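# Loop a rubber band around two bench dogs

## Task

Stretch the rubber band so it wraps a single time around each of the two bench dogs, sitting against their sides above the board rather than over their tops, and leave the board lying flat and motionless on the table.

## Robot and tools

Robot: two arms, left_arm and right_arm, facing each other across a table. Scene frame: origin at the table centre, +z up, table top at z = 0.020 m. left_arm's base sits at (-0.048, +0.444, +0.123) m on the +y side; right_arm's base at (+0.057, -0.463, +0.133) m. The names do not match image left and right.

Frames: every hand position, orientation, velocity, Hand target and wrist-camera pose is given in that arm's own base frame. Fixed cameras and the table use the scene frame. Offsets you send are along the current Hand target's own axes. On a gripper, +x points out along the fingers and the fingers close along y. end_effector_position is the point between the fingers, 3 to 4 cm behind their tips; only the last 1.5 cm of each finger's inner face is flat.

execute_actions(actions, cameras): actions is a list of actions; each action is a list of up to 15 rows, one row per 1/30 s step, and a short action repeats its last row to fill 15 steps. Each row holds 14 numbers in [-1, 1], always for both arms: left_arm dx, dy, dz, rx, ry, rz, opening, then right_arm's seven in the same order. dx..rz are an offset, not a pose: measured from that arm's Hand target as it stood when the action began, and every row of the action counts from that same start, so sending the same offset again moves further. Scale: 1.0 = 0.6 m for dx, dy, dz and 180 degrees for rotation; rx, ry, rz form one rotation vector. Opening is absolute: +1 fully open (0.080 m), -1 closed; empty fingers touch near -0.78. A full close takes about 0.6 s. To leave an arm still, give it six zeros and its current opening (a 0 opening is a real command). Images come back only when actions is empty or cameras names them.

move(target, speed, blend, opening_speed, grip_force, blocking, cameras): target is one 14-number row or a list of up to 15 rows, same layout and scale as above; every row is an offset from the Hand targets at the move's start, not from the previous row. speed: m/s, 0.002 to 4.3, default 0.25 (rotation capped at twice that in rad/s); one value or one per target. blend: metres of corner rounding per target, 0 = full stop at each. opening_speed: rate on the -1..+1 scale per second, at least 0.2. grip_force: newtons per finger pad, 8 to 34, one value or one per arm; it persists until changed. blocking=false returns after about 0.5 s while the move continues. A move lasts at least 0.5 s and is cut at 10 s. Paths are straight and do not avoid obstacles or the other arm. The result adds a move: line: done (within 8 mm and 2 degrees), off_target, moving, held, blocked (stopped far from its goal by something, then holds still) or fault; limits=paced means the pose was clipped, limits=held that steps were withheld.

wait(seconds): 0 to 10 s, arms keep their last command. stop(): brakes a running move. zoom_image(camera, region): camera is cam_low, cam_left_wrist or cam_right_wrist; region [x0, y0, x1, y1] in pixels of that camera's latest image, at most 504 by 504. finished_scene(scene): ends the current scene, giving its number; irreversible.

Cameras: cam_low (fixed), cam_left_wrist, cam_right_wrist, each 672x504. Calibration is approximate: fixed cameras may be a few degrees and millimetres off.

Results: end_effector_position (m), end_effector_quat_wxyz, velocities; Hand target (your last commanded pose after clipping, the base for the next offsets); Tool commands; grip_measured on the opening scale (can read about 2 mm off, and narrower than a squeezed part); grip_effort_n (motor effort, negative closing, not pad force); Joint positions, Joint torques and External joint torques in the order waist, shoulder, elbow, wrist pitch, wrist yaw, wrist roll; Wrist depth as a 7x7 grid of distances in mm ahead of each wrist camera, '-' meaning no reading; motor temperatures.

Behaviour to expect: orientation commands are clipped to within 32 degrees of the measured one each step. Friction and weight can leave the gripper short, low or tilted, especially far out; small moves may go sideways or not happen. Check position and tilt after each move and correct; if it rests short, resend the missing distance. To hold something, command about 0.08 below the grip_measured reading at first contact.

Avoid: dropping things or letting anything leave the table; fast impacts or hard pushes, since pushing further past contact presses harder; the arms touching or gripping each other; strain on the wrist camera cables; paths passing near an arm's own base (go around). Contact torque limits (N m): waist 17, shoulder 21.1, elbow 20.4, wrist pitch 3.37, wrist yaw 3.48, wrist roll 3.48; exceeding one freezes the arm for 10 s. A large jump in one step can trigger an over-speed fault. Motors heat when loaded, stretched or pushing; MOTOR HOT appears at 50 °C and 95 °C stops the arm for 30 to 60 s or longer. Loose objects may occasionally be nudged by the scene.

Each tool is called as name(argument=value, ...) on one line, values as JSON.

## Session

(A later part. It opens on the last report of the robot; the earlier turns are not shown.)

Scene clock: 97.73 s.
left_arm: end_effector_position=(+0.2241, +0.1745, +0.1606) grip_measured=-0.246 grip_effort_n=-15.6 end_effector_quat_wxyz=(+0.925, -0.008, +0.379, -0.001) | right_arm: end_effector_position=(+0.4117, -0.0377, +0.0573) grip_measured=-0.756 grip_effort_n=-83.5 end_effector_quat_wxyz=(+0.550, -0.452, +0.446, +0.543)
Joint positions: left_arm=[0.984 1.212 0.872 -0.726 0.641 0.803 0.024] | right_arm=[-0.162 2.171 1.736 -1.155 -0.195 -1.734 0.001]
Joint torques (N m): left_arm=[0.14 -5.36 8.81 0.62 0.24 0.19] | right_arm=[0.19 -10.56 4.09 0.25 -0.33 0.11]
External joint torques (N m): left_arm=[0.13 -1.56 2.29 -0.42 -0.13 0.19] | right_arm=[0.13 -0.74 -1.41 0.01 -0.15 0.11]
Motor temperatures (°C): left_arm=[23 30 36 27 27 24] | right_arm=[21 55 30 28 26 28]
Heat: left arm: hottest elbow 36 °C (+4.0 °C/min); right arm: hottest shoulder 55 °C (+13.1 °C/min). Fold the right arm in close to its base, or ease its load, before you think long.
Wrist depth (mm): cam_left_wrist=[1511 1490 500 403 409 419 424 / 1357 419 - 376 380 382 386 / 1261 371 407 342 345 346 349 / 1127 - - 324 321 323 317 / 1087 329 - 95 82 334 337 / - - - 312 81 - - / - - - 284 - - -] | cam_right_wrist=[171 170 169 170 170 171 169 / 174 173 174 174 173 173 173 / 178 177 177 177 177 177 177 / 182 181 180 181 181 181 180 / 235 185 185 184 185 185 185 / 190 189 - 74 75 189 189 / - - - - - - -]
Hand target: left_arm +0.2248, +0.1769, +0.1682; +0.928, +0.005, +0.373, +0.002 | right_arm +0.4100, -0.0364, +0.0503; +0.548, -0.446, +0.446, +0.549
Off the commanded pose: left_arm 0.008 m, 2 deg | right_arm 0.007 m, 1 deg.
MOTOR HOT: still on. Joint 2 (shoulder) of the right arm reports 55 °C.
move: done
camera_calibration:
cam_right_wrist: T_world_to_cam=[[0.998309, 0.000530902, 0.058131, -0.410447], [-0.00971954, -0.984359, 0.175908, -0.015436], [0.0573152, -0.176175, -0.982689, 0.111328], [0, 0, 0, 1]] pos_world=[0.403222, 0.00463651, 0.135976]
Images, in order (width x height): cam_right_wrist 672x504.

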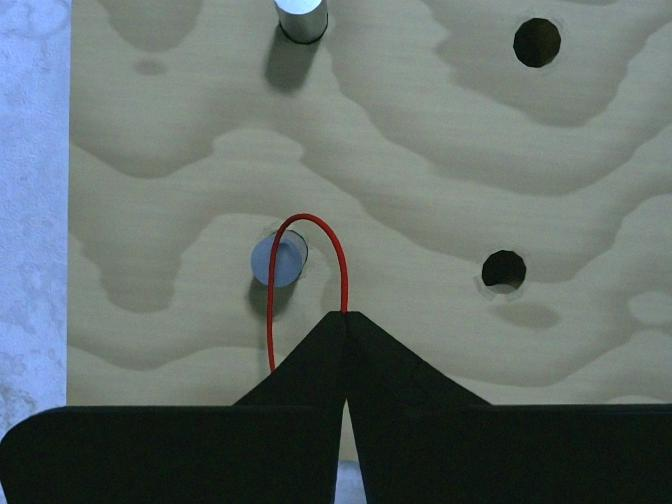

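move(target=[[0,0,0,0,0,0,-0.25,-0.045,0,0.0127,0,0,0,-1],[0,0,0,0,0,0,-0.25,-0.045,0.0367,0.0127,0,0,0,-1],[0,0,0,0,0,0,-0.25,0.004,0.0367,0.0027,0,0,0,-1]], speed=0.12, cameras=["cam_right_wrist","cam_low"])

zoom_image(camera="cam_right_wrist", region=[200, 150, 450, 410])

zoom_image(camera="cam_low", region=[220, 220, 310, 280])

Scene clock: 108.50 s.
left_arm: end_effector_position=(+0.2241, +0.1745, +0.1606) grip_measured=-0.246 grip_effort_n=-15.6 end_effector_quat_wxyz=(+0.925, -0.008, +0.379, -0.001) | right_arm: end_effector_position=(+0.3905, -0.0345, +0.0553) grip_measured=-0.756 grip_effort_n=-83.5 end_effector_quat_wxyz=(+0.550, -0.452, +0.446, +0.542)
Joint positions: left_arm=[0.984 1.212 0.872 -0.726 0.641 0.803 0.024] | right_arm=[-0.163 2.087 1.597 -1.099 -0.195 -1.733 0.001]
Joint torques (N m): left_arm=[0.1 -5.17 8.68 0.62 0.26 0.16] | right_arm=[-0.25 -9.99 3.79 0.25 -0.3 -0.15]
External joint torques (N m): left_arm=[0.09 -1.4 2.18 -0.42 -0.11 0.16] | right_arm=[-0.19 -0.8 -1.65 0 -0.13 -0.15]
Motor temperatures (°C): left_arm=[23 30 36 27 27 24] | right_arm=[21 57 30 27 26 28]
Heat: left arm: hottest elbow 36 °C (+3.0 °C/min); right arm: hottest shoulder 57 °C (+12.1 °C/min). Fold the right arm in close to its base, or ease its load, before you think long.
Wrist depth (mm): cam_left_wrist=[1533 1544 - 415 414 416 416 / 1340 427 - 378 382 384 387 / 1268 399 - 340 343 345 352 / 1121 364 364 321 319 322 319 / 1034 - - - 98 336 340 / 305 - - - 81 - - / - - - 283 - - -] | cam_right_wrist=[216 170 169 169 169 169 169 / 222 173 172 172 172 173 173 / 227 177 176 176 176 176 176 / 231 180 180 179 180 180 180 / 236 185 184 183 184 185 185 / 241 188 - 74 75 188 188 / - - - - - - -]
Hand target: left_arm +0.2248, +0.1769, +0.1682; +0.928, +0.005, +0.373, +0.002 | right_arm +0.3881, -0.0342, +0.0484; +0.548, -0.446, +0.446, +0.549
Off the commanded pose: left_arm 0.008 m, 2 deg | right_arm 0.007 m, 1 deg.
MOTOR HOT: still on. Joint 2 (shoulder) of the right arm reports 57 °C.
move: done
camera_calibration:
cam_right_wrist: T_world_to_cam=[[0.998242, -0.00172335, 0.0592481, -0.389371], [-0.0121493, -0.984303, 0.176068, -0.0113298], [0.0580147, -0.176478, -0.982593, 0.11084], [0, 0, 0, 1]] pos_world=[0.382118, 0.00773789, 0.133975]
Images, in order (width x height): cam_low 672x504, cam_right_wrist 672x504.

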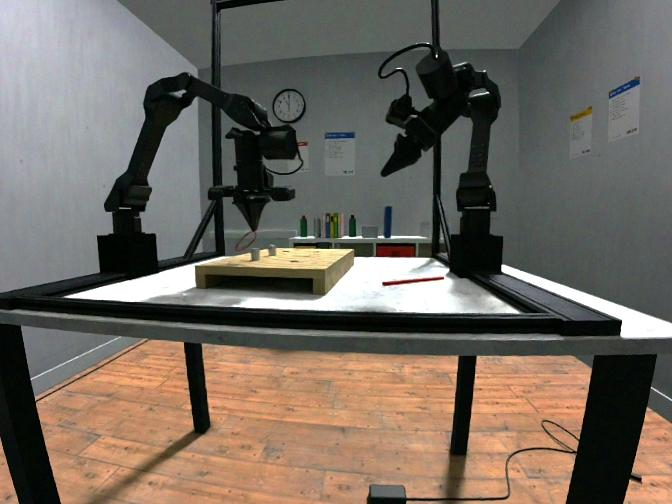

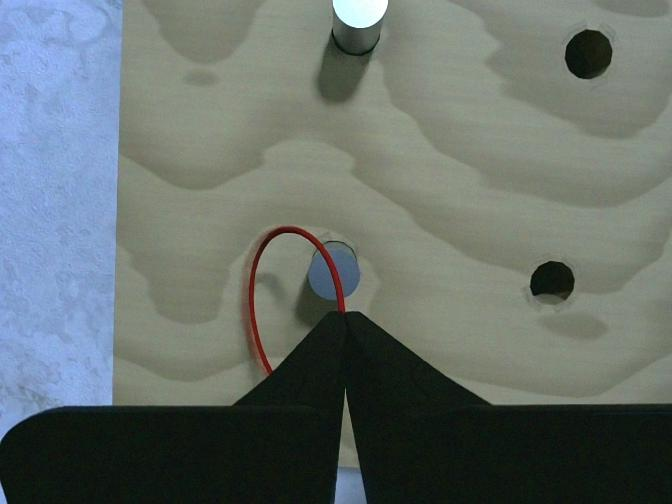

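Scaled by 1.938 from the camera's 672x504 image, which has a finer 960x720 frame.

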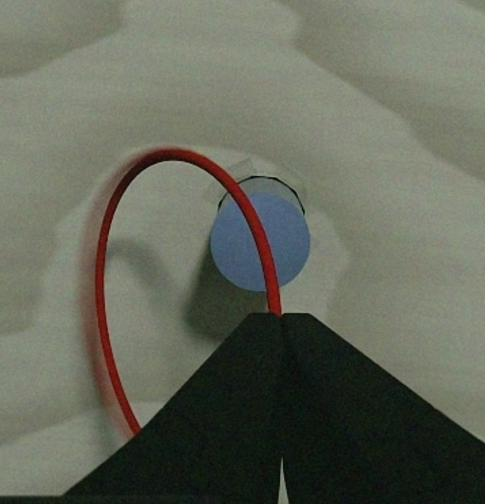

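Scaled by 5.600 from the camera's 672x504 image, which has a finer 960x720 frame.

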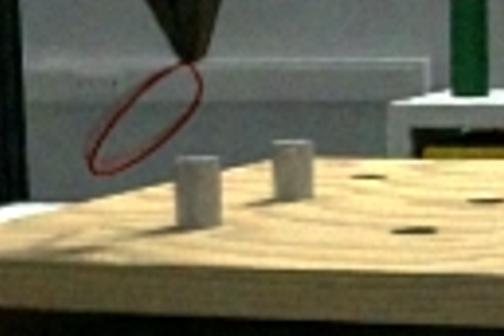

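move(target=[[0,0,0,0,0,0,-0.25,0.0235,-0.0033,-0.0048,0,0,0,-1],[0,0,0,0,0,0,-0.25,0.0457,-0.06,-0.0093,0,0,0,-1],[0,0,0,0,0,0,-0.25,0.0653,-0.06,-0.0133,0,0,0,-1]], speed=0.12, cameras=["cam_right_wrist","cam_low"])

zoom_image(camera="cam_right_wrist", region=[150, 150, 450, 410])

zoom_image(camera="cam_low", region=[220, 220, 310, 280])

Scene clock: 115.57 s.
left_arm: end_effector_position=(+0.2241, +0.1745, +0.1606) grip_measured=-0.246 grip_effort_n=-15.1 end_effector_quat_wxyz=(+0.925, -0.008, +0.379, -0.001) | right_arm: end_effector_position=(+0.4266, -0.0370, +0.0168) grip_measured=-0.756 grip_effort_n=-83.5 end_effector_quat_wxyz=(+0.551, -0.453, +0.446, +0.541)
Joint positions: left_arm=[0.984 1.212 0.872 -0.726 0.641 0.803 0.024] | right_arm=[-0.155 2.265 1.726 -1.045 -0.195 -1.724 0.001]
Joint torques (N m): left_arm=[0.2 -5.28 8.74 0.62 0.23 0.19] | right_arm=[0.24 -10.59 3.93 0.24 -0.33 0.12]
External joint torques (N m): left_arm=[0.21 -1.52 2.24 -0.42 -0.14 0.19] | right_arm=[0.22 -0.35 -1.43 0 -0.15 0.12]
Motor temperatures (°C): left_arm=[23 30 37 27 27 24] | right_arm=[21 56 30 27 26 28]
Heat: left arm: hottest elbow 37 °C (+3.0 °C/min); right arm: hottest shoulder 56 °C (+11.1 °C/min). Fold the right arm in close to its base, or ease its load, before you think long.
Wrist depth (mm): cam_left_wrist=[1544 1459 490 296 253 419 434 / 1411 429 449 364 373 385 387 / 1261 387 398 342 342 347 351 / 1184 362 351 322 322 320 318 / 1034 - 346 - 88 349 347 / - - - 304 81 - - / - - - 286 - - -] | cam_right_wrist=[130 130 130 130 130 131 130 / 133 133 133 133 133 133 133 / 136 136 136 136 136 136 136 / 139 139 138 139 139 139 139 / 142 142 142 141 142 143 143 / 145 145 - 74 75 145 145 / - - - - - - -]
Hand target: left_arm +0.2248, +0.1769, +0.1682; +0.928, +0.005, +0.373, +0.002 | right_arm +0.4240, -0.0342, +0.0083; +0.548, -0.446, +0.446, +0.549
Off the commanded pose: left_arm 0.008 m, 2 deg | right_arm 0.009 m, 1 deg.
MOTOR HOT: still on. Joint 2 (shoulder) of the right arm reports 56 °C.
move: off_target (right_arm)
camera_calibration:
cam_right_wrist: T_world_to_cam=[[0.998053, -0.00267123, 0.0623134, -0.423121], [-0.0136646, -0.984175, 0.176671, -0.00588154], [0.0608553, -0.177179, -0.982295, 0.0691938], [0, 0, 0, 1]] pos_world=[0.418006, 0.00534097, 0.095374]
Images, in order (width x height): cam_low 672x504, cam_right_wrist 672x504.

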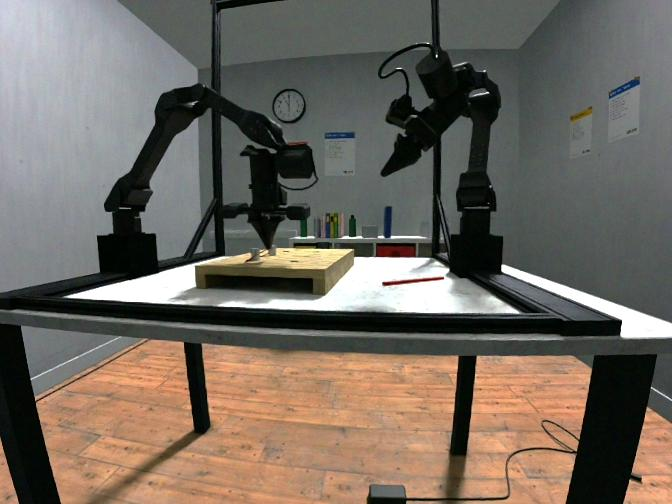

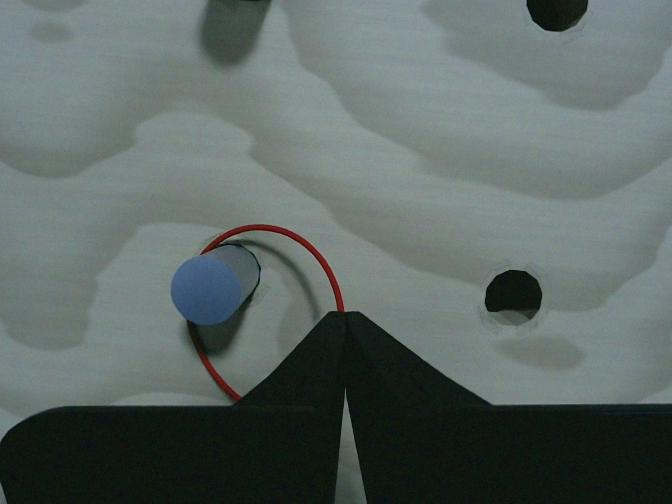

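Scaled by 1.680 from the camera's 672x504 image, which has a finer 960x720 frame.

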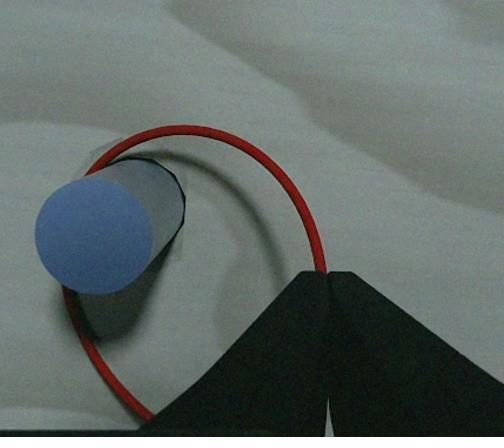

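Scaled by 5.600 from the camera's 672x504 image, which has a finer 960x720 frame.

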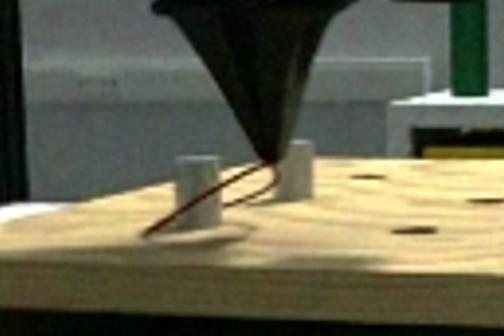

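move(target=[[0,0,0,0,0,0,-0.25,-0.0342,0,0.0137,0,0,0,-1],[0,0,0,0,0,0,-0.25,0.0065,0.0567,0.213,0,0,0,-1]], speed=0.1, cameras=["all"])

zoom_image(camera="cam_left_wrist", region=[340, 20, 560, 160])

zoom_image(camera="cam_low", region=[230, 220, 320, 280])

Scene clock: 139.30 s.
left_arm: end_effector_position=(+0.2241, +0.1745, +0.1606) grip_measured=-0.246 grip_effort_n=-15.6 end_effector_quat_wxyz=(+0.925, -0.008, +0.379, -0.001) | right_arm: end_effector_position=(+0.3909, +0.0918, +0.0274) grip_measured=-0.756 grip_effort_n=-83.5 end_effector_quat_wxyz=(+0.544, -0.446, +0.451, +0.549)
Joint positions: left_arm=[0.984 1.212 0.872 -0.726 0.641 0.803 0.024] | right_arm=[0.158 2.124 1.537 -0.964 -0.196 -1.411 0.001]
Joint torques (N m): left_arm=[0.07 -5.26 8.75 0.61 0.26 0.19] | right_arm=[-0.16 -13.26 3.71 0.37 -0.23 0.12]
External joint torques (N m): left_arm=[0.08 -1.49 2.26 -0.42 -0.12 0.19] | right_arm=[-0.17 -3.7 -1.79 0.02 -0.05 0.12]
Motor temperatures (°C): left_arm=[23 30 37 27 27 24] | right_arm=[21 60 30 27 26 28]
Heat: left arm: hottest elbow 37 °C (+2.0 °C/min); right arm: hottest shoulder 60 °C (+8.1 °C/min). Fold the right arm in close to its base, or ease its load, before you think long.
Wrist depth (mm): cam_left_wrist=[1533 1490 493 419 426 255 244 / 1375 412 - 378 383 381 388 / 1276 - - 341 343 348 350 / 1152 361 355 325 321 322 319 / 1039 342 341 331 99 345 340 / 306 - - 308 81 - - / - - - 288 - - -] | cam_right_wrist=[191 142 141 141 140 139 138 / 196 146 145 144 143 142 142 / 201 149 149 147 146 146 145 / 205 152 152 151 150 150 149 / 211 157 156 153 154 154 152 / - 160 - 74 75 157 156 / - - - - - - -]
Hand target: left_arm +0.2248, +0.1769, +0.1682; +0.928, +0.005, +0.373, +0.002 | right_arm +0.3899, +0.0917, +0.0305; +0.548, -0.446, +0.446, +0.549
Off the commanded pose: left_arm 0.008 m, 2 deg | right_arm 0.003 m, 1 deg.
MOTOR HOT: still on. Joint 2 (shoulder) of the right arm reports 60 °C.
move: done
camera_calibration:
cam_left_wrist: T_world_to_cam=[[-0.0248141, -0.999576, 0.015236, 0.186243], [-0.897134, 0.0155417, -0.441486, 0.298921], [0.441062, -0.0246238, -0.897139, 0.128104], [0, 0, 0, 1]] pos_world=[0.216291, 0.184673, 0.244059]
cam_right_wrist: T_world_to_cam=[[0.999375, 0.00228396, 0.0352862, -0.388035], [-0.00390266, -0.984691, 0.174267, 0.114856], [0.035144, -0.174295, -0.984066, 0.114428], [0, 0, 0, 1]] pos_world=[0.384219, 0.133928, 0.106282]

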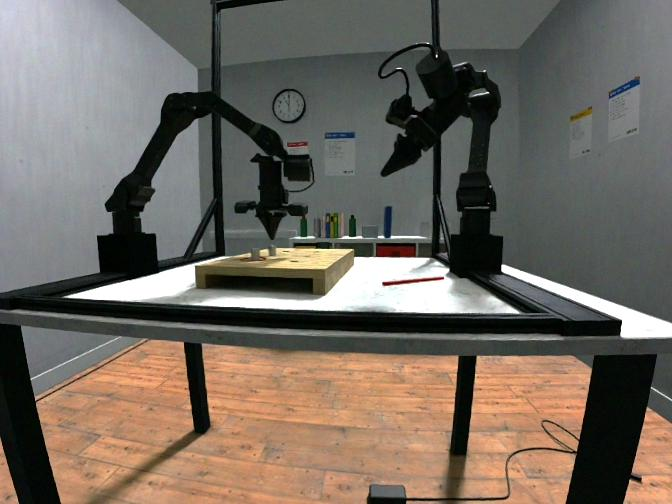

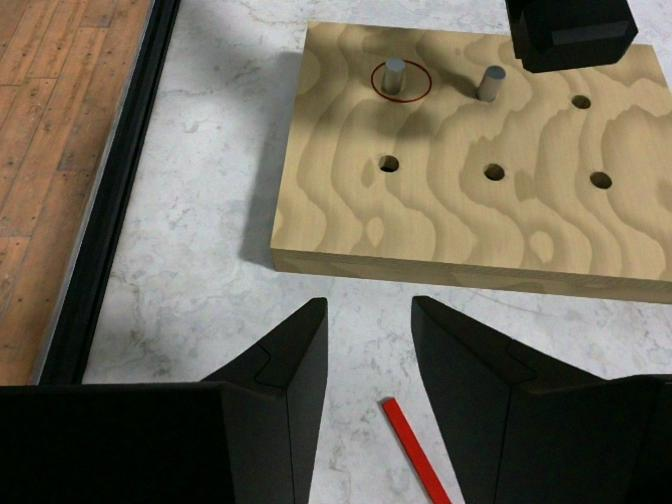

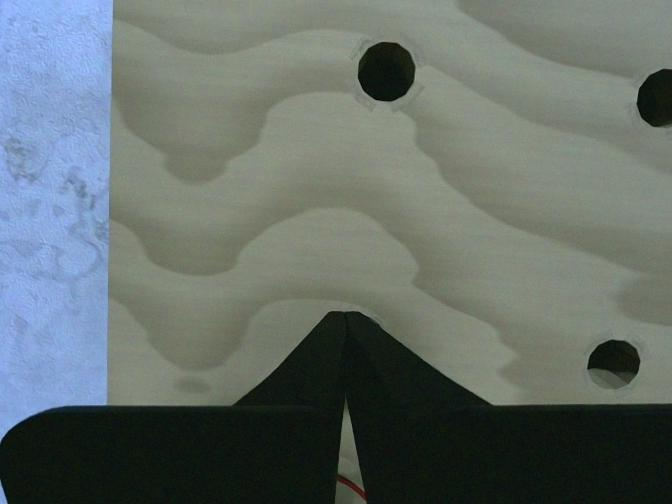

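Scaled by 2.291 from the camera's 672x504 image, which has a finer 960x720 frame.

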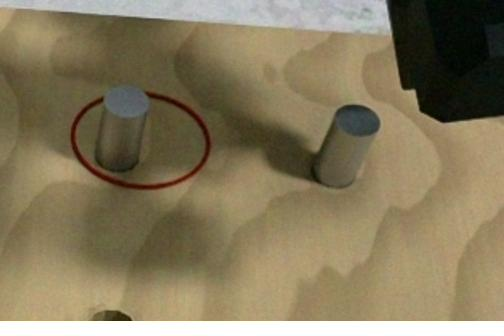

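Scaled by 5.600 from the camera's 672x504 image, which has a finer 960x720 frame.

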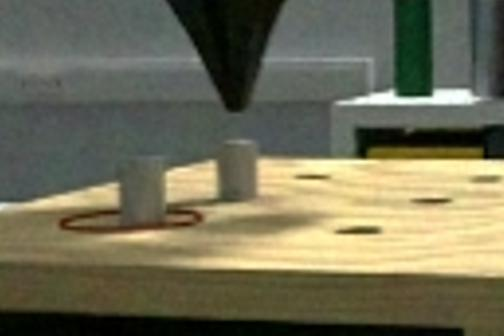

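move(target=[[0,0,0,0,0,0,-0.25,-0.049,0,0.01,0,0,0,-1],[0,0,0,0,0,0,-0.25,-0.087,0.0817,-0.176,0,0,0,-0.25],[0,0,0,0,0,0,-0.25,-0.029,0.0817,-0.188,0,0,0,-0.25]], speed=0.2, cameras=["cam_right_wrist"])

zoom_image(camera="cam_right_wrist", region=[250, 180, 550, 410])

Scene clock: 151.33 s.
left_arm: end_effector_position=(+0.2241, +0.1745, +0.1606) grip_measured=-0.246 grip_effort_n=-15.6 end_effector_quat_wxyz=(+0.925, -0.008, +0.379, -0.001) | right_arm: end_effector_position=(+0.3436, -0.0236, +0.0309) grip_measured=-0.253 grip_effort_n=15.6 end_effector_quat_wxyz=(+0.551, -0.450, +0.447, +0.542)
Joint positions: left_arm=[0.984 1.212 0.872 -0.726 0.641 0.803 0.024] | right_arm=[-0.154 1.945 1.284 -0.927 -0.196 -1.72 0.024]
Joint torques (N m): left_arm=[0.26 -5.14 8.65 0.58 0.23 0.21] | right_arm=[0.09 -8.36 3.65 0.28 -0.23 -0.12]
External joint torques (N m): left_arm=[0.26 -1.4 2.19 -0.45 -0.14 0.21] | right_arm=[0.15 -0.32 -1.55 0.04 -0.05 -0.12]
Motor temperatures (°C): left_arm=[23 31 37 27 27 24] | right_arm=[21 61 30 27 26 28]
Heat: left arm: hottest elbow 37 °C (+1.0 °C/min); right arm: hottest shoulder 61 °C (+6.1 °C/min). Fold the right arm in close to its base, or ease its load, before you think long.
Wrist depth (mm): cam_left_wrist=[1511 1480 496 419 411 424 434 / 1411 439 - 378 382 380 385 / 1218 - 402 343 344 346 349 / 1152 359 360 324 321 323 318 / 1034 - 348 338 88 - 337 / - - - 307 81 - - / - - - 284 - - -] | cam_right_wrist=[195 195 149 148 148 147 149 / 200 199 152 151 151 152 151 / 204 204 155 155 155 155 155 / 208 209 159 158 158 158 159 / 213 214 161 162 133 162 162 / 217 - - 166 83 164 165 / - - - 170 - - -]
Hand target: left_arm +0.2248, +0.1769, +0.1682; +0.928, +0.005, +0.373, +0.002 | right_arm +0.3410, -0.0223, +0.0247; +0.548, -0.446, +0.446, +0.548
Off the commanded pose: left_arm 0.008 m, 2 deg | right_arm 0.007 m, 1 deg.
MOTOR HOT: still on. Joint 2 (shoulder) of the right arm reports 61 °C.
move: done
camera_calibration:
cam_right_wrist: T_world_to_cam=[[0.998305, -0.00510749, 0.0579741, -0.341114], [-0.0151766, -0.984522, 0.174603, 0.00430224], [0.0561849, -0.175187, -0.982931, 0.0921241], [0, 0, 0, 1]] pos_world=[0.335425, 0.0186324, 0.109576]
Images, in order (width x height): cam_right_wrist 672x504.

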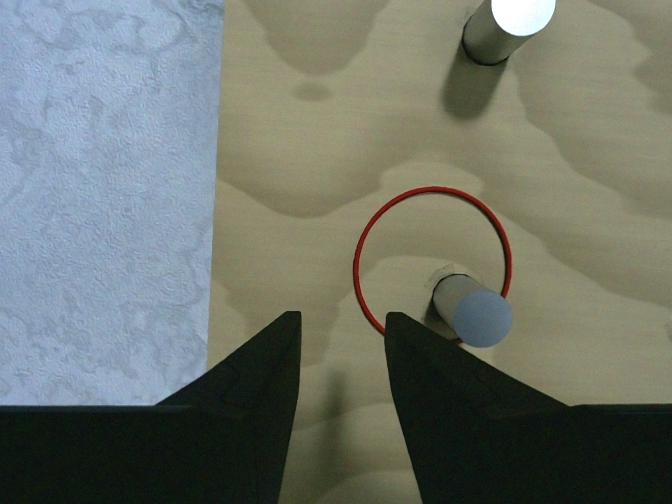

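Scaled by 1.680 from the camera's 672x504 image, which has a finer 960x720 frame.

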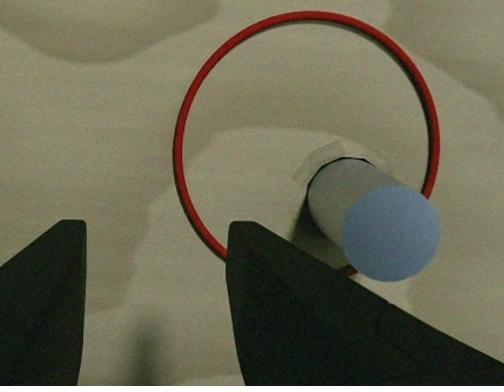

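move(target=[[0,0,0,0,0,0,-0.25,0.0,-0.0125,0.0147,0,0,0,-0.4],[0,0,0,0,0,0,-0.25,0.067,-0.0125,0.002,0,0,0,-0.4]], speed=0.1, cameras=["cam_right_wrist"])

zoom_image(camera="cam_right_wrist", region=[250, 180, 550, 410])

zoom_image(camera="cam_low", region=[220, 220, 310, 280])

Scene clock: 157.23 s.
left_arm: end_effector_position=(+0.2241, +0.1745, +0.1606) grip_measured=-0.246 grip_effort_n=-15.6 end_effector_quat_wxyz=(+0.925, -0.008, +0.379, -0.001) | right_arm: end_effector_position=(+0.3515, -0.0153, -0.0085) grip_measured=-0.397 grip_effort_n=-15.1 end_effector_quat_wxyz=(+0.551, -0.451, +0.446, +0.542)
Joint positions: left_arm=[0.984 1.212 0.872 -0.726 0.641 0.803 0.024] | right_arm=[-0.127 2.036 1.243 -0.789 -0.196 -1.696 0.017]
Joint torques (N m): left_arm=[0.18 -5.25 8.69 0.61 0.26 0.17] | right_arm=[0.31 -8.7 3.59 0.25 -0.25 0.09]
External joint torques (N m): left_arm=[0.19 -1.48 2.19 -0.43 -0.11 0.17] | right_arm=[0.25 -0.43 -1.23 0.01 -0.07 0.09]
Motor temperatures (°C): left_arm=[23 31 37 27 27 24] | right_arm=[21 60 30 27 26 28]
Heat: left arm: hottest elbow 37 °C (+1.0 °C/min); right arm: hottest shoulder 60 °C (+5.1 °C/min). Fold the right arm in close to its base, or ease its load, before you think long.
Wrist depth (mm): cam_left_wrist=[1544 481 - 412 291 417 423 / 1384 415 - 378 378 383 386 / 1239 388 389 343 344 345 350 / 1146 347 364 323 322 322 320 / 1050 331 - - 83 - - / - - - 309 81 - - / - - - 288 - - -] | cam_right_wrist=[157 156 111 111 111 103 111 / 161 161 113 113 113 113 113 / 165 116 115 116 116 116 116 / 169 167 118 118 118 119 118 / 173 121 120 120 120 120 121 / 176 - - 124 82 94 123 / - - - 127 - - -]
Hand target: left_arm +0.2248, +0.1769, +0.1682; +0.928, +0.005, +0.373, +0.002 | right_arm +0.3485, -0.0129, -0.0145; +0.548, -0.446, +0.446, +0.548
Off the commanded pose: left_arm 0.008 m, 2 deg | right_arm 0.007 m, 1 deg.
MOTOR HOT: still on. Joint 2 (shoulder) of the right arm reports 60 °C.
move: done
camera_calibration:
cam_right_wrist: T_world_to_cam=[[0.998289, -0.00240521, 0.0584215, -0.34657], [-0.0126159, -0.984479, 0.175046, 0.0185603], [0.0570937, -0.175484, -0.982825, 0.0541069], [0, 0, 0, 1]] pos_world=[0.343122, 0.0269336, 0.0701758]
Images, in order (width x height): cam_right_wrist 672x504.

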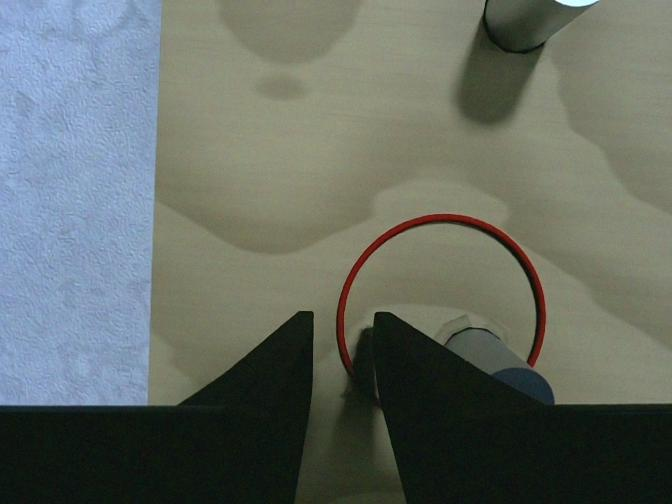

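Scaled by 1.680 from the camera's 672x504 image, which has a finer 960x720 frame.

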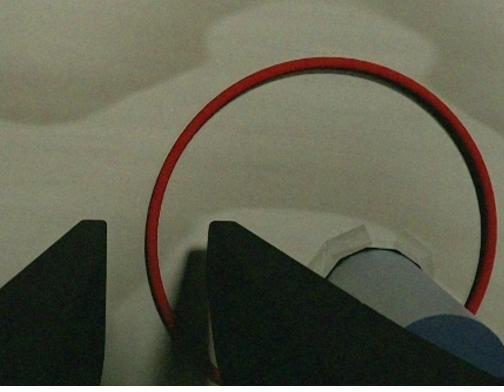

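This scene's latest camera images include none from cam_low. They are from: cam_right_wrist. cam_low's image comes with the result of a call that names it in "cameras".

move(target=[[0,0,0,0,0,0,-0.25,0,0,0.01,0,0,0,-0.4],[0,0,0,0,0,0,-0.25,0.0217,0,0.007,0,0,0,-0.4],[0,0,0,0,0,0,-0.25,0.024,0,0.007,0,0,0,-1]], speed=0.08, opening_speed=0.6, cameras=["cam_right_wrist","cam_low"])

zoom_image(camera="cam_right_wrist", region=[250, 180, 550, 410])

zoom_image(camera="cam_low", region=[220, 220, 310, 280])

Scene clock: 163.50 s.
left_arm: end_effector_position=(+0.2241, +0.1745, +0.1606) grip_measured=-0.246 grip_effort_n=-15.6 end_effector_quat_wxyz=(+0.925, -0.008, +0.379, -0.001) | right_arm: end_effector_position=(+0.3555, -0.0081, -0.0168) grip_measured=-0.756 grip_effort_n=-83.5 end_effector_quat_wxyz=(+0.555, -0.456, +0.440, +0.539)
Joint positions: left_arm=[0.984 1.212 0.872 -0.726 0.641 0.803 0.024] | right_arm=[-0.107 2.05 1.224 -0.733 -0.201 -1.676 0.001]
Joint torques (N m): left_arm=[0.23 -5.22 8.72 0.62 0.23 0.19] | right_arm=[0.38 -7.4 2.74 0.04 -0.13 0.1]
External joint torques (N m): left_arm=[0.24 -1.43 2.16 -0.44 -0.14 0.18] | right_arm=[0.42 0.92 -2.02 -0.25 0.05 0.09]
Motor temperatures (°C): left_arm=[23 31 38 27 27 24] | right_arm=[21 58 30 27 26 28]
Heat: left arm: hottest elbow 38 °C (+2.0 °C/min); right arm: hottest shoulder 58 °C (+2.0 °C/min). Fold the right arm in close to its base, or ease its load, before you think long.
Wrist depth (mm): cam_left_wrist=[1555 1533 492 411 291 417 431 / 1590 416 - 379 381 383 388 / 1232 383 414 342 344 348 349 / 1177 - 353 324 322 323 317 / 324 332 - 345 87 350 345 / 303 - - 305 81 - - / - - - 288 - - -] | cam_right_wrist=[148 103 103 104 104 88 106 / 152 105 105 106 107 107 108 / 155 107 108 109 109 110 111 / 159 110 110 111 111 112 113 / 162 112 113 112 114 115 116 / 165 114 - 74 75 117 118 / - - - - - - -]
Hand target: left_arm +0.2248, +0.1769, +0.1682; +0.928, +0.005, +0.373, +0.002 | right_arm +0.3484, -0.0059, -0.0277; +0.548, -0.446, +0.446, +0.548
Off the commanded pose: left_arm 0.008 m, 2 deg | right_arm 0.013 m, 2 deg.
MOTOR HOT: still on. Joint 2 (shoulder) of the right arm reports 58 °C.
move: off_target (right_arm); target 3's new opening was sent with right_arm's hand 0.012 m and 1 deg from that target
camera_calibration:
cam_right_wrist: T_world_to_cam=[[0.996946, -0.00232676, 0.0780565, -0.349333], [-0.0157965, -0.984901, 0.172396, 0.0282047], [0.0764768, -0.173102, -0.98193, 0.0401915], [0, 0, 0, 1]] pos_world=[0.345638, 0.0339232, 0.0618705]
Images, in order (width x height): cam_low 672x504, cam_right_wrist 672x504.

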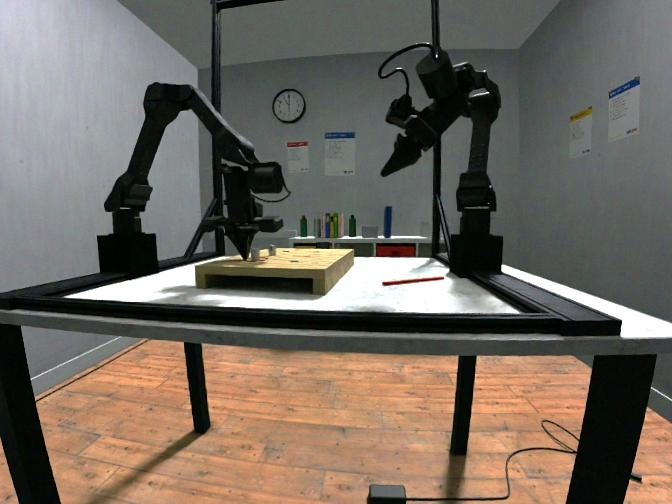

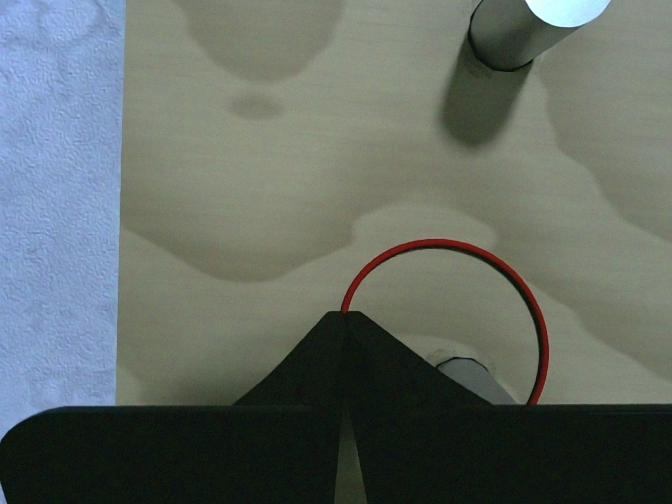

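Scaled by 1.680 from the camera's 672x504 image, which has a finer 960x720 frame.

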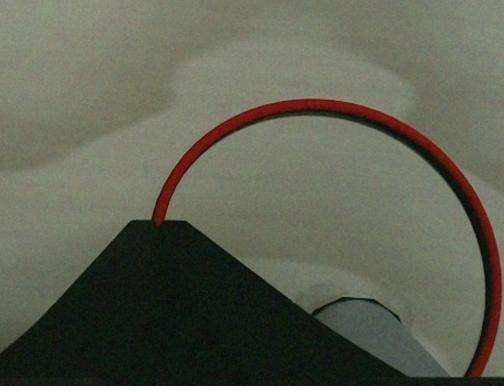

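Scaled by 5.600 from the camera's 672x504 image, which has a finer 960x720 frame.

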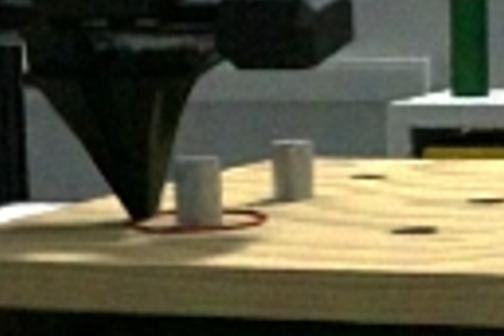

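move(target=[[0,0,0,0,0,0,-0.25,-0.0293,-0.0067,0.04,0,0,0,-1],[0,0,0,0,0,0,-0.25,-0.0757,-0.05,0.092,0,0,0,-1],[0,0,0,0,0,0,-0.25,-0.058,-0.1127,0.1785,0,0,0,-1]], speed=0.08, blend=[0.01,0.01,0], cameras=["all"])

zoom_image(camera="cam_left_wrist", region=[340, 20, 560, 160])

zoom_image(camera="cam_low", region=[230, 220, 320, 280])

Scene clock: 174.00 s.
left_arm: end_effector_position=(+0.2241, +0.1745, +0.1606) grip_measured=-0.246 grip_effort_n=-15.6 end_effector_quat_wxyz=(+0.925, -0.008, +0.379, -0.001) | right_arm: end_effector_position=(+0.4114, +0.0840, +0.0273) grip_measured=-0.756 grip_effort_n=-83.5 end_effector_quat_wxyz=(+0.546, -0.445, +0.457, +0.543)
Joint positions: left_arm=[0.984 1.212 0.872 -0.726 0.641 0.803 0.024] | right_arm=[0.135 2.195 1.654 -1.013 -0.187 -1.42 0.001]
Joint torques (N m): left_arm=[0.17 -5.27 8.76 0.61 0.26 0.17] | right_arm=[1.35 -10.65 7.46 0.07 -0.59 0.11]
External joint torques (N m): left_arm=[0.19 -1.5 2.27 -0.42 -0.12 0.17] | right_arm=[1.33 -0.63 1.95 -0.26 -0.41 0.11]
Heat: left arm: hottest elbow 38 °C (+1.0 °C/min); right arm: hottest shoulder 54 °C (-2.0 °C/min). Fold the right arm in close to its base, or ease its load, before you think long.
Wrist depth (mm): cam_left_wrist=[1522 1511 - 422 419 245 256 / 1375 431 - 376 377 374 386 / 1239 383 387 343 343 347 351 / 1146 362 - 324 320 321 318 / 1034 333 - 338 99 343 339 / 312 - - - 81 - - / - - - 76 - - -] | cam_right_wrist=[140 140 139 139 137 137 136 / 144 144 142 142 141 140 139 / 148 147 146 146 144 144 143 / 152 151 150 149 148 147 146 / 156 155 153 152 153 152 151 / 160 159 - 74 75 155 154 / - - - - - - -]
Hand target: left_arm +0.2248, +0.1769, +0.1682; +0.928, +0.005, +0.373, +0.002 | right_arm +0.4160, +0.0920, +0.0280; +0.548, -0.446, +0.446, +0.549
Off the commanded pose: left_arm 0.008 m, 2 deg | right_arm 0.009 m, 1 deg.
MOTOR HOT: still on. Joint 2 (shoulder) of the right arm reports 54 °C.
move: off_target (right_arm)
camera_calibration:
cam_left_wrist: T_world_to_cam=[[-0.0248141, -0.999576, 0.015236, 0.186243], [-0.897134, 0.0155417, -0.441486, 0.298921], [0.441062, -0.0246238, -0.897139, 0.128104], [0, 0, 0, 1]] pos_world=[0.216291, 0.184673, 0.244059]
cam_right_wrist: T_world_to_cam=[[0.999341, -0.0114293, 0.0344573, -0.407357], [-0.0175758, -0.982817, 0.183746, 0.112381], [0.0317651, -0.184231, -0.98237, 0.114408], [0, 0, 0, 1]] pos_world=[0.405429, 0.126872, 0.105777]

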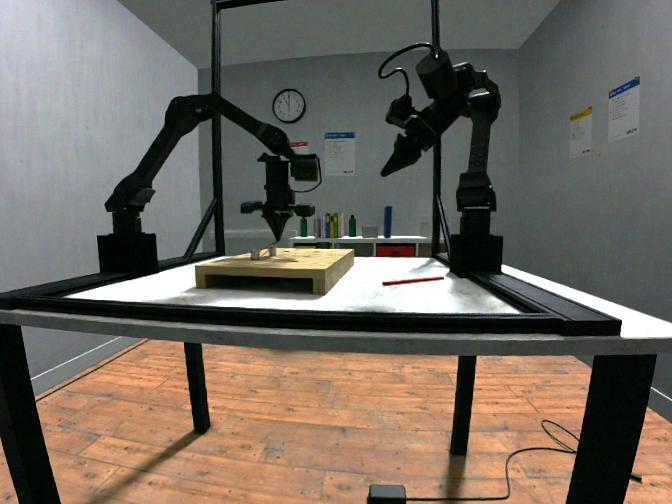

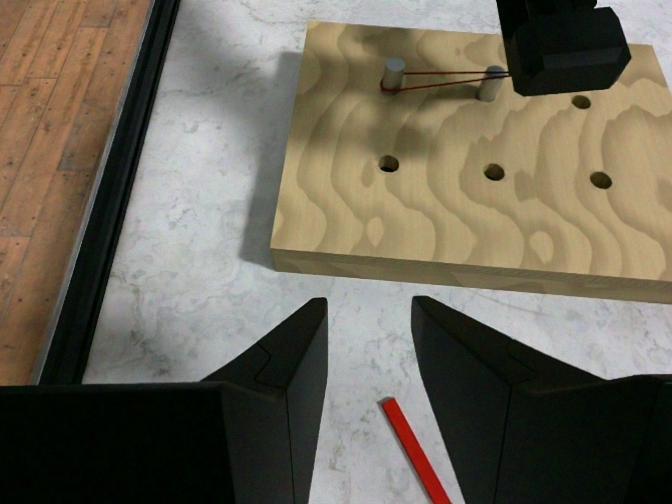

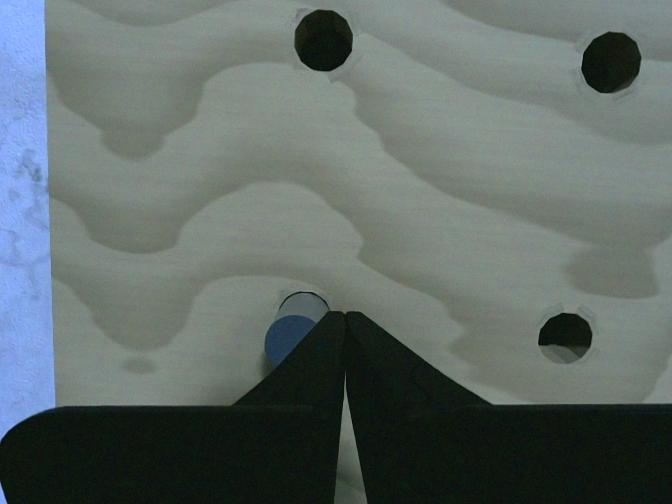

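Scaled by 2.291 from the camera's 672x504 image, which has a finer 960x720 frame.

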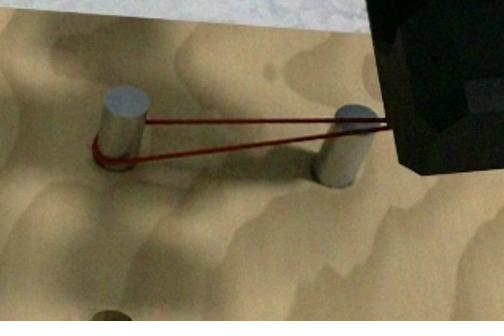

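Scaled by 5.600 from the camera's 672x504 image, which has a finer 960x720 frame.

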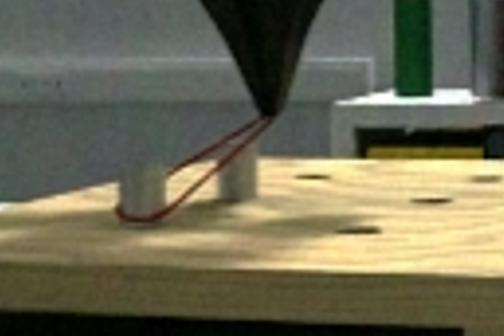

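move(target=[[0,0,0,0,0,0,-0.25,0.0033,-0.011,0.0163,0,0,0,-1],[0,0,0,0,0,0,-0.25,0.072,-0.011,0.0023,0,0,0,-1]], speed=0.08, cameras=["all"])

zoom_image(camera="cam_left_wrist", region=[340, 20, 560, 160])

zoom_image(camera="cam_low", region=[240, 230, 300, 270])

Scene clock: 181.67 s.
left_arm: end_effector_position=(+0.2241, +0.1745, +0.1606) grip_measured=-0.246 grip_effort_n=-15.6 end_effector_quat_wxyz=(+0.925, -0.008, +0.379, -0.001) | right_arm: end_effector_position=(+0.4248, +0.0934, -0.0080) grip_measured=-0.756 grip_effort_n=-83.5 end_effector_quat_wxyz=(+0.551, -0.448, +0.453, +0.539)
Joint positions: left_arm=[0.984 1.212 0.872 -0.726 0.641 0.803 0.024] | right_arm=[0.153 2.283 1.653 -0.902 -0.186 -1.398 0.001]
Joint torques (N m): left_arm=[0.19 -5.19 8.78 0.63 0.24 0.19] | right_arm=[1.51 -11.04 4.46 0.91 -0.65 0.11]
External joint torques (N m): left_arm=[0.21 -1.42 2.27 -0.41 -0.14 0.18] | right_arm=[1.57 -0.56 -1.01 0.51 -0.48 0.11]
Heat: left arm: hottest elbow 38 °C (+1.0 °C/min); right arm: hottest shoulder 54 °C (-3.0 °C/min). Fold the right arm in close to its base, or ease its load, before you think long.
Wrist depth (mm): cam_left_wrist=[1511 1480 489 416 417 279 267 / 1375 424 - 377 380 266 380 / 1276 387 398 342 342 347 349 / 1164 352 358 324 319 323 318 / 328 326 - 94 87 339 340 / 313 - - - 81 - - / - - - 286 - - -] | cam_right_wrist=[105 105 105 104 104 104 104 / 107 107 107 107 107 106 107 / - 110 110 109 110 109 109 / 113 113 113 112 112 112 112 / 117 116 116 115 115 115 115 / - 119 - 74 75 118 117 / - - - - - - -]
Hand target: left_arm +0.2248, +0.1769, +0.1682; +0.928, +0.005, +0.373, +0.002 | right_arm +0.4227, +0.1021, -0.0139; +0.548, -0.446, +0.446, +0.548
Off the commanded pose: left_arm 0.008 m, 2 deg | right_arm 0.011 m, 1 deg.
MOTOR HOT: still on. Joint 2 (shoulder) of the right arm reports 54 °C.
move: off_target (right_arm)
camera_calibration:
cam_left_wrist: T_world_to_cam=[[-0.0248141, -0.999576, 0.015236, 0.186243], [-0.897134, 0.0155417, -0.441486, 0.298921], [0.441062, -0.0246238, -0.897139, 0.128104], [0, 0, 0, 1]] pos_world=[0.216291, 0.184673, 0.244059]
cam_right_wrist: T_world_to_cam=[[0.998542, -0.0146332, 0.0519569, -0.418615], [-0.0238644, -0.983051, 0.181774, 0.13111], [0.0484163, -0.182749, -0.981967, 0.0738895], [0, 0, 0, 1]] pos_world=[0.417556, 0.136266, 0.0704745]

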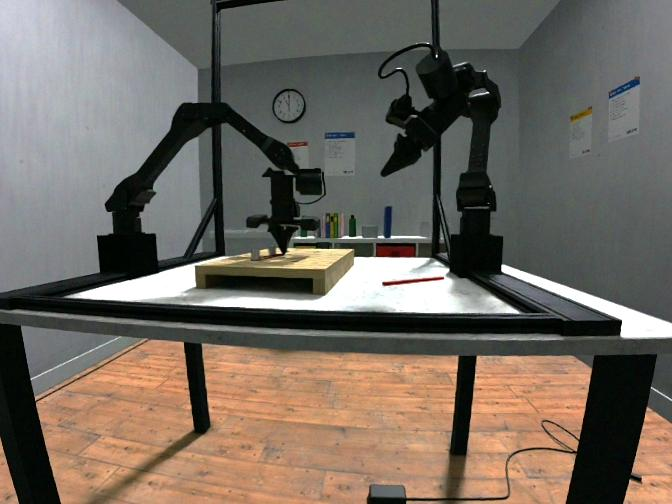

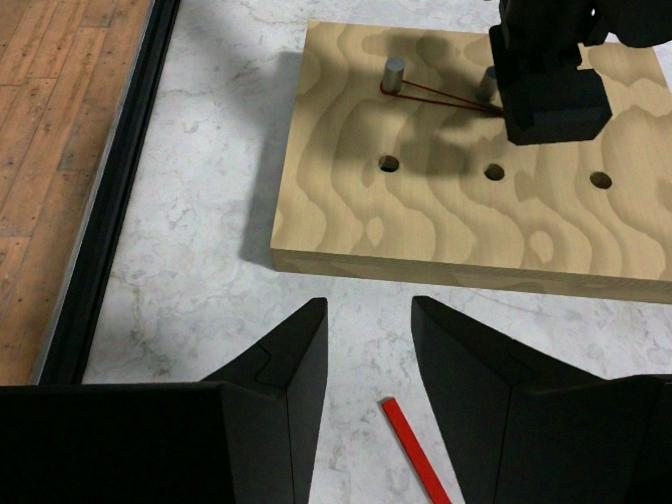

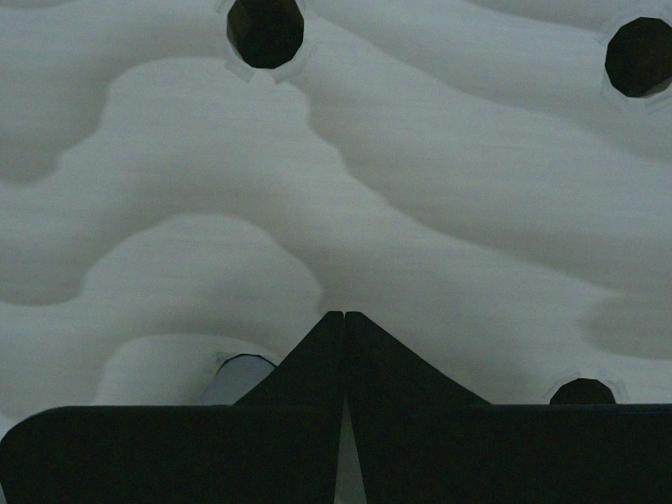

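Scaled by 2.291 from the camera's 672x504 image, which has a finer 960x720 frame.

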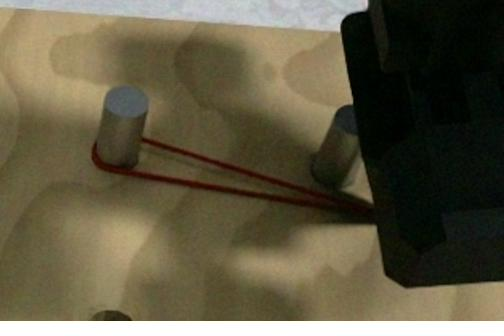

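Scaled by 8.400 from the camera's 672x504 image, which has a finer 960x720 frame.

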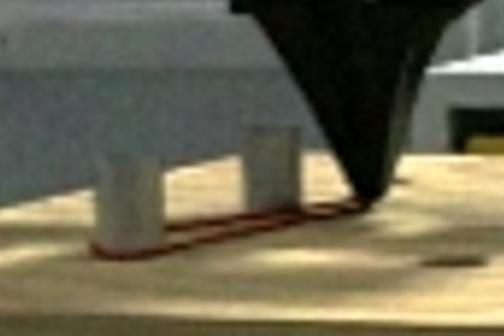

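move(target=[[0,0,0,0,0,0,-0.25,-0.0817,0,0.0167,0,0,0,-1],[0,0,0,0,0,0,-0.25,-0.0817,0.02,0.0167,0,0,0,-1]], speed=0.1, cameras=["cam_left_wrist","cam_low"])

zoom_image(camera="cam_left_wrist", region=[340, 20, 560, 160])

zoom_image(camera="cam_low", region=[240, 230, 300, 270])

Scene clock: 193.50 s.
left_arm: end_effector_position=(+0.2241, +0.1745, +0.1606) grip_measured=-0.246 grip_effort_n=-15.6 end_effector_quat_wxyz=(+0.925, -0.008, +0.379, -0.001) | right_arm: end_effector_position=(+0.4105, +0.0932, +0.0293) grip_measured=-0.756 grip_effort_n=-83.5 end_effector_quat_wxyz=(+0.543, -0.442, +0.462, +0.545)
Joint positions: left_arm=[0.984 1.212 0.872 -0.726 0.641 0.803 0.024] | right_arm=[0.157 2.204 1.676 -1.034 -0.186 -1.394 0.001]
Joint torques (N m): left_arm=[0.22 -5.25 8.66 0.57 0.26 0.18] | right_arm=[1.54 -14.4 4.32 0.72 -0.64 0.11]
External joint torques (N m): left_arm=[0.22 -1.44 2.11 -0.48 -0.12 0.18] | right_arm=[1.61 -4.41 -1.19 0.39 -0.48 0.11]
Motor temperatures (°C): left_arm=[23 31 38 27 27 24] | right_arm=[21 58 31 27 27 28]
Heat: left arm: hottest elbow 38 °C (+1.0 °C/min); right arm: hottest shoulder 58 °C (-1.0 °C/min). Fold the right arm in close to its base, or ease its load, before you think long.
Wrist depth (mm): cam_left_wrist=[1533 1761 - 419 419 254 230 / 1366 424 - 376 378 375 383 / 1239 397 401 342 344 346 349 / 1152 336 - 320 321 321 319 / 1029 336 - - 87 342 352 / - - - 308 81 - - / - - - 291 - - -] | cam_right_wrist=[143 142 141 140 139 137 136 / 146 146 144 144 142 140 140 / 150 150 149 147 146 145 143 / 155 154 153 150 150 149 147 / 160 158 156 154 154 153 151 / 164 162 - 74 75 157 155 / - - - - - - -]
Hand target: left_arm +0.2248, +0.1769, +0.1682; +0.928, +0.005, +0.373, +0.002 | right_arm +0.4107, +0.1020, +0.0361; +0.548, -0.446, +0.446, +0.549
Off the commanded pose: left_arm 0.008 m, 2 deg | right_arm 0.011 m, 2 deg.
MOTOR HOT: still on. Joint 2 (shoulder) of the right arm reports 58 °C.
move: off_target (right_arm)
camera_calibration:
cam_left_wrist: T_world_to_cam=[[-0.0248141, -0.999576, 0.015236, 0.186243], [-0.897134, 0.0155417, -0.441486, 0.298921], [0.441062, -0.0246238, -0.897139, 0.128104], [0, 0, 0, 1]] pos_world=[0.216291, 0.184673, 0.244059]
Images, in order (width x height): cam_low 672x504, cam_left_wrist 672x504.

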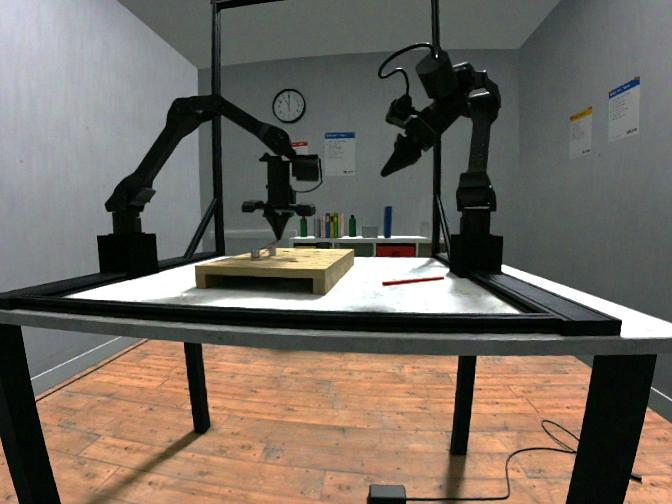

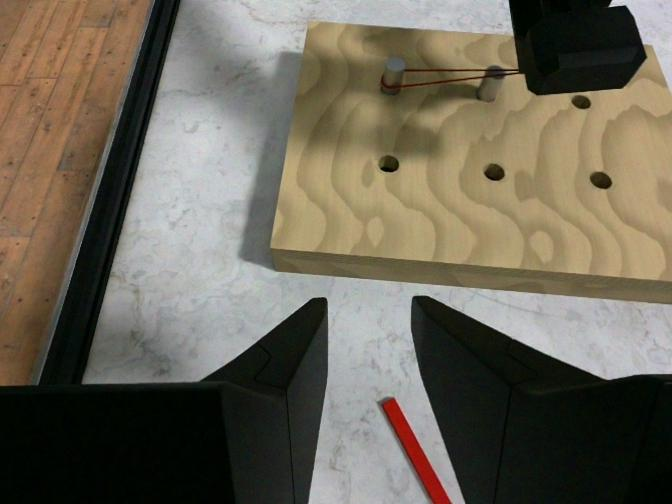

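Scaled by 2.291 from the camera's 672x504 image, which has a finer 960x720 frame.

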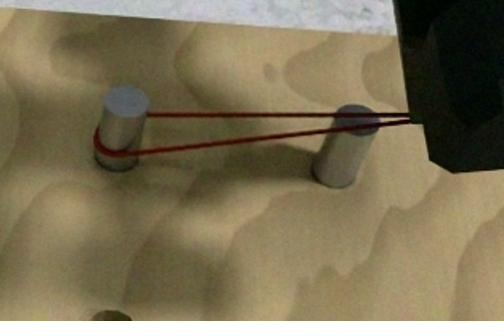

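Scaled by 8.400 from the camera's 672x504 image, which has a finer 960x720 frame.

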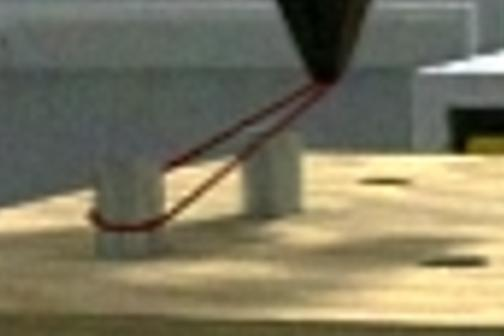

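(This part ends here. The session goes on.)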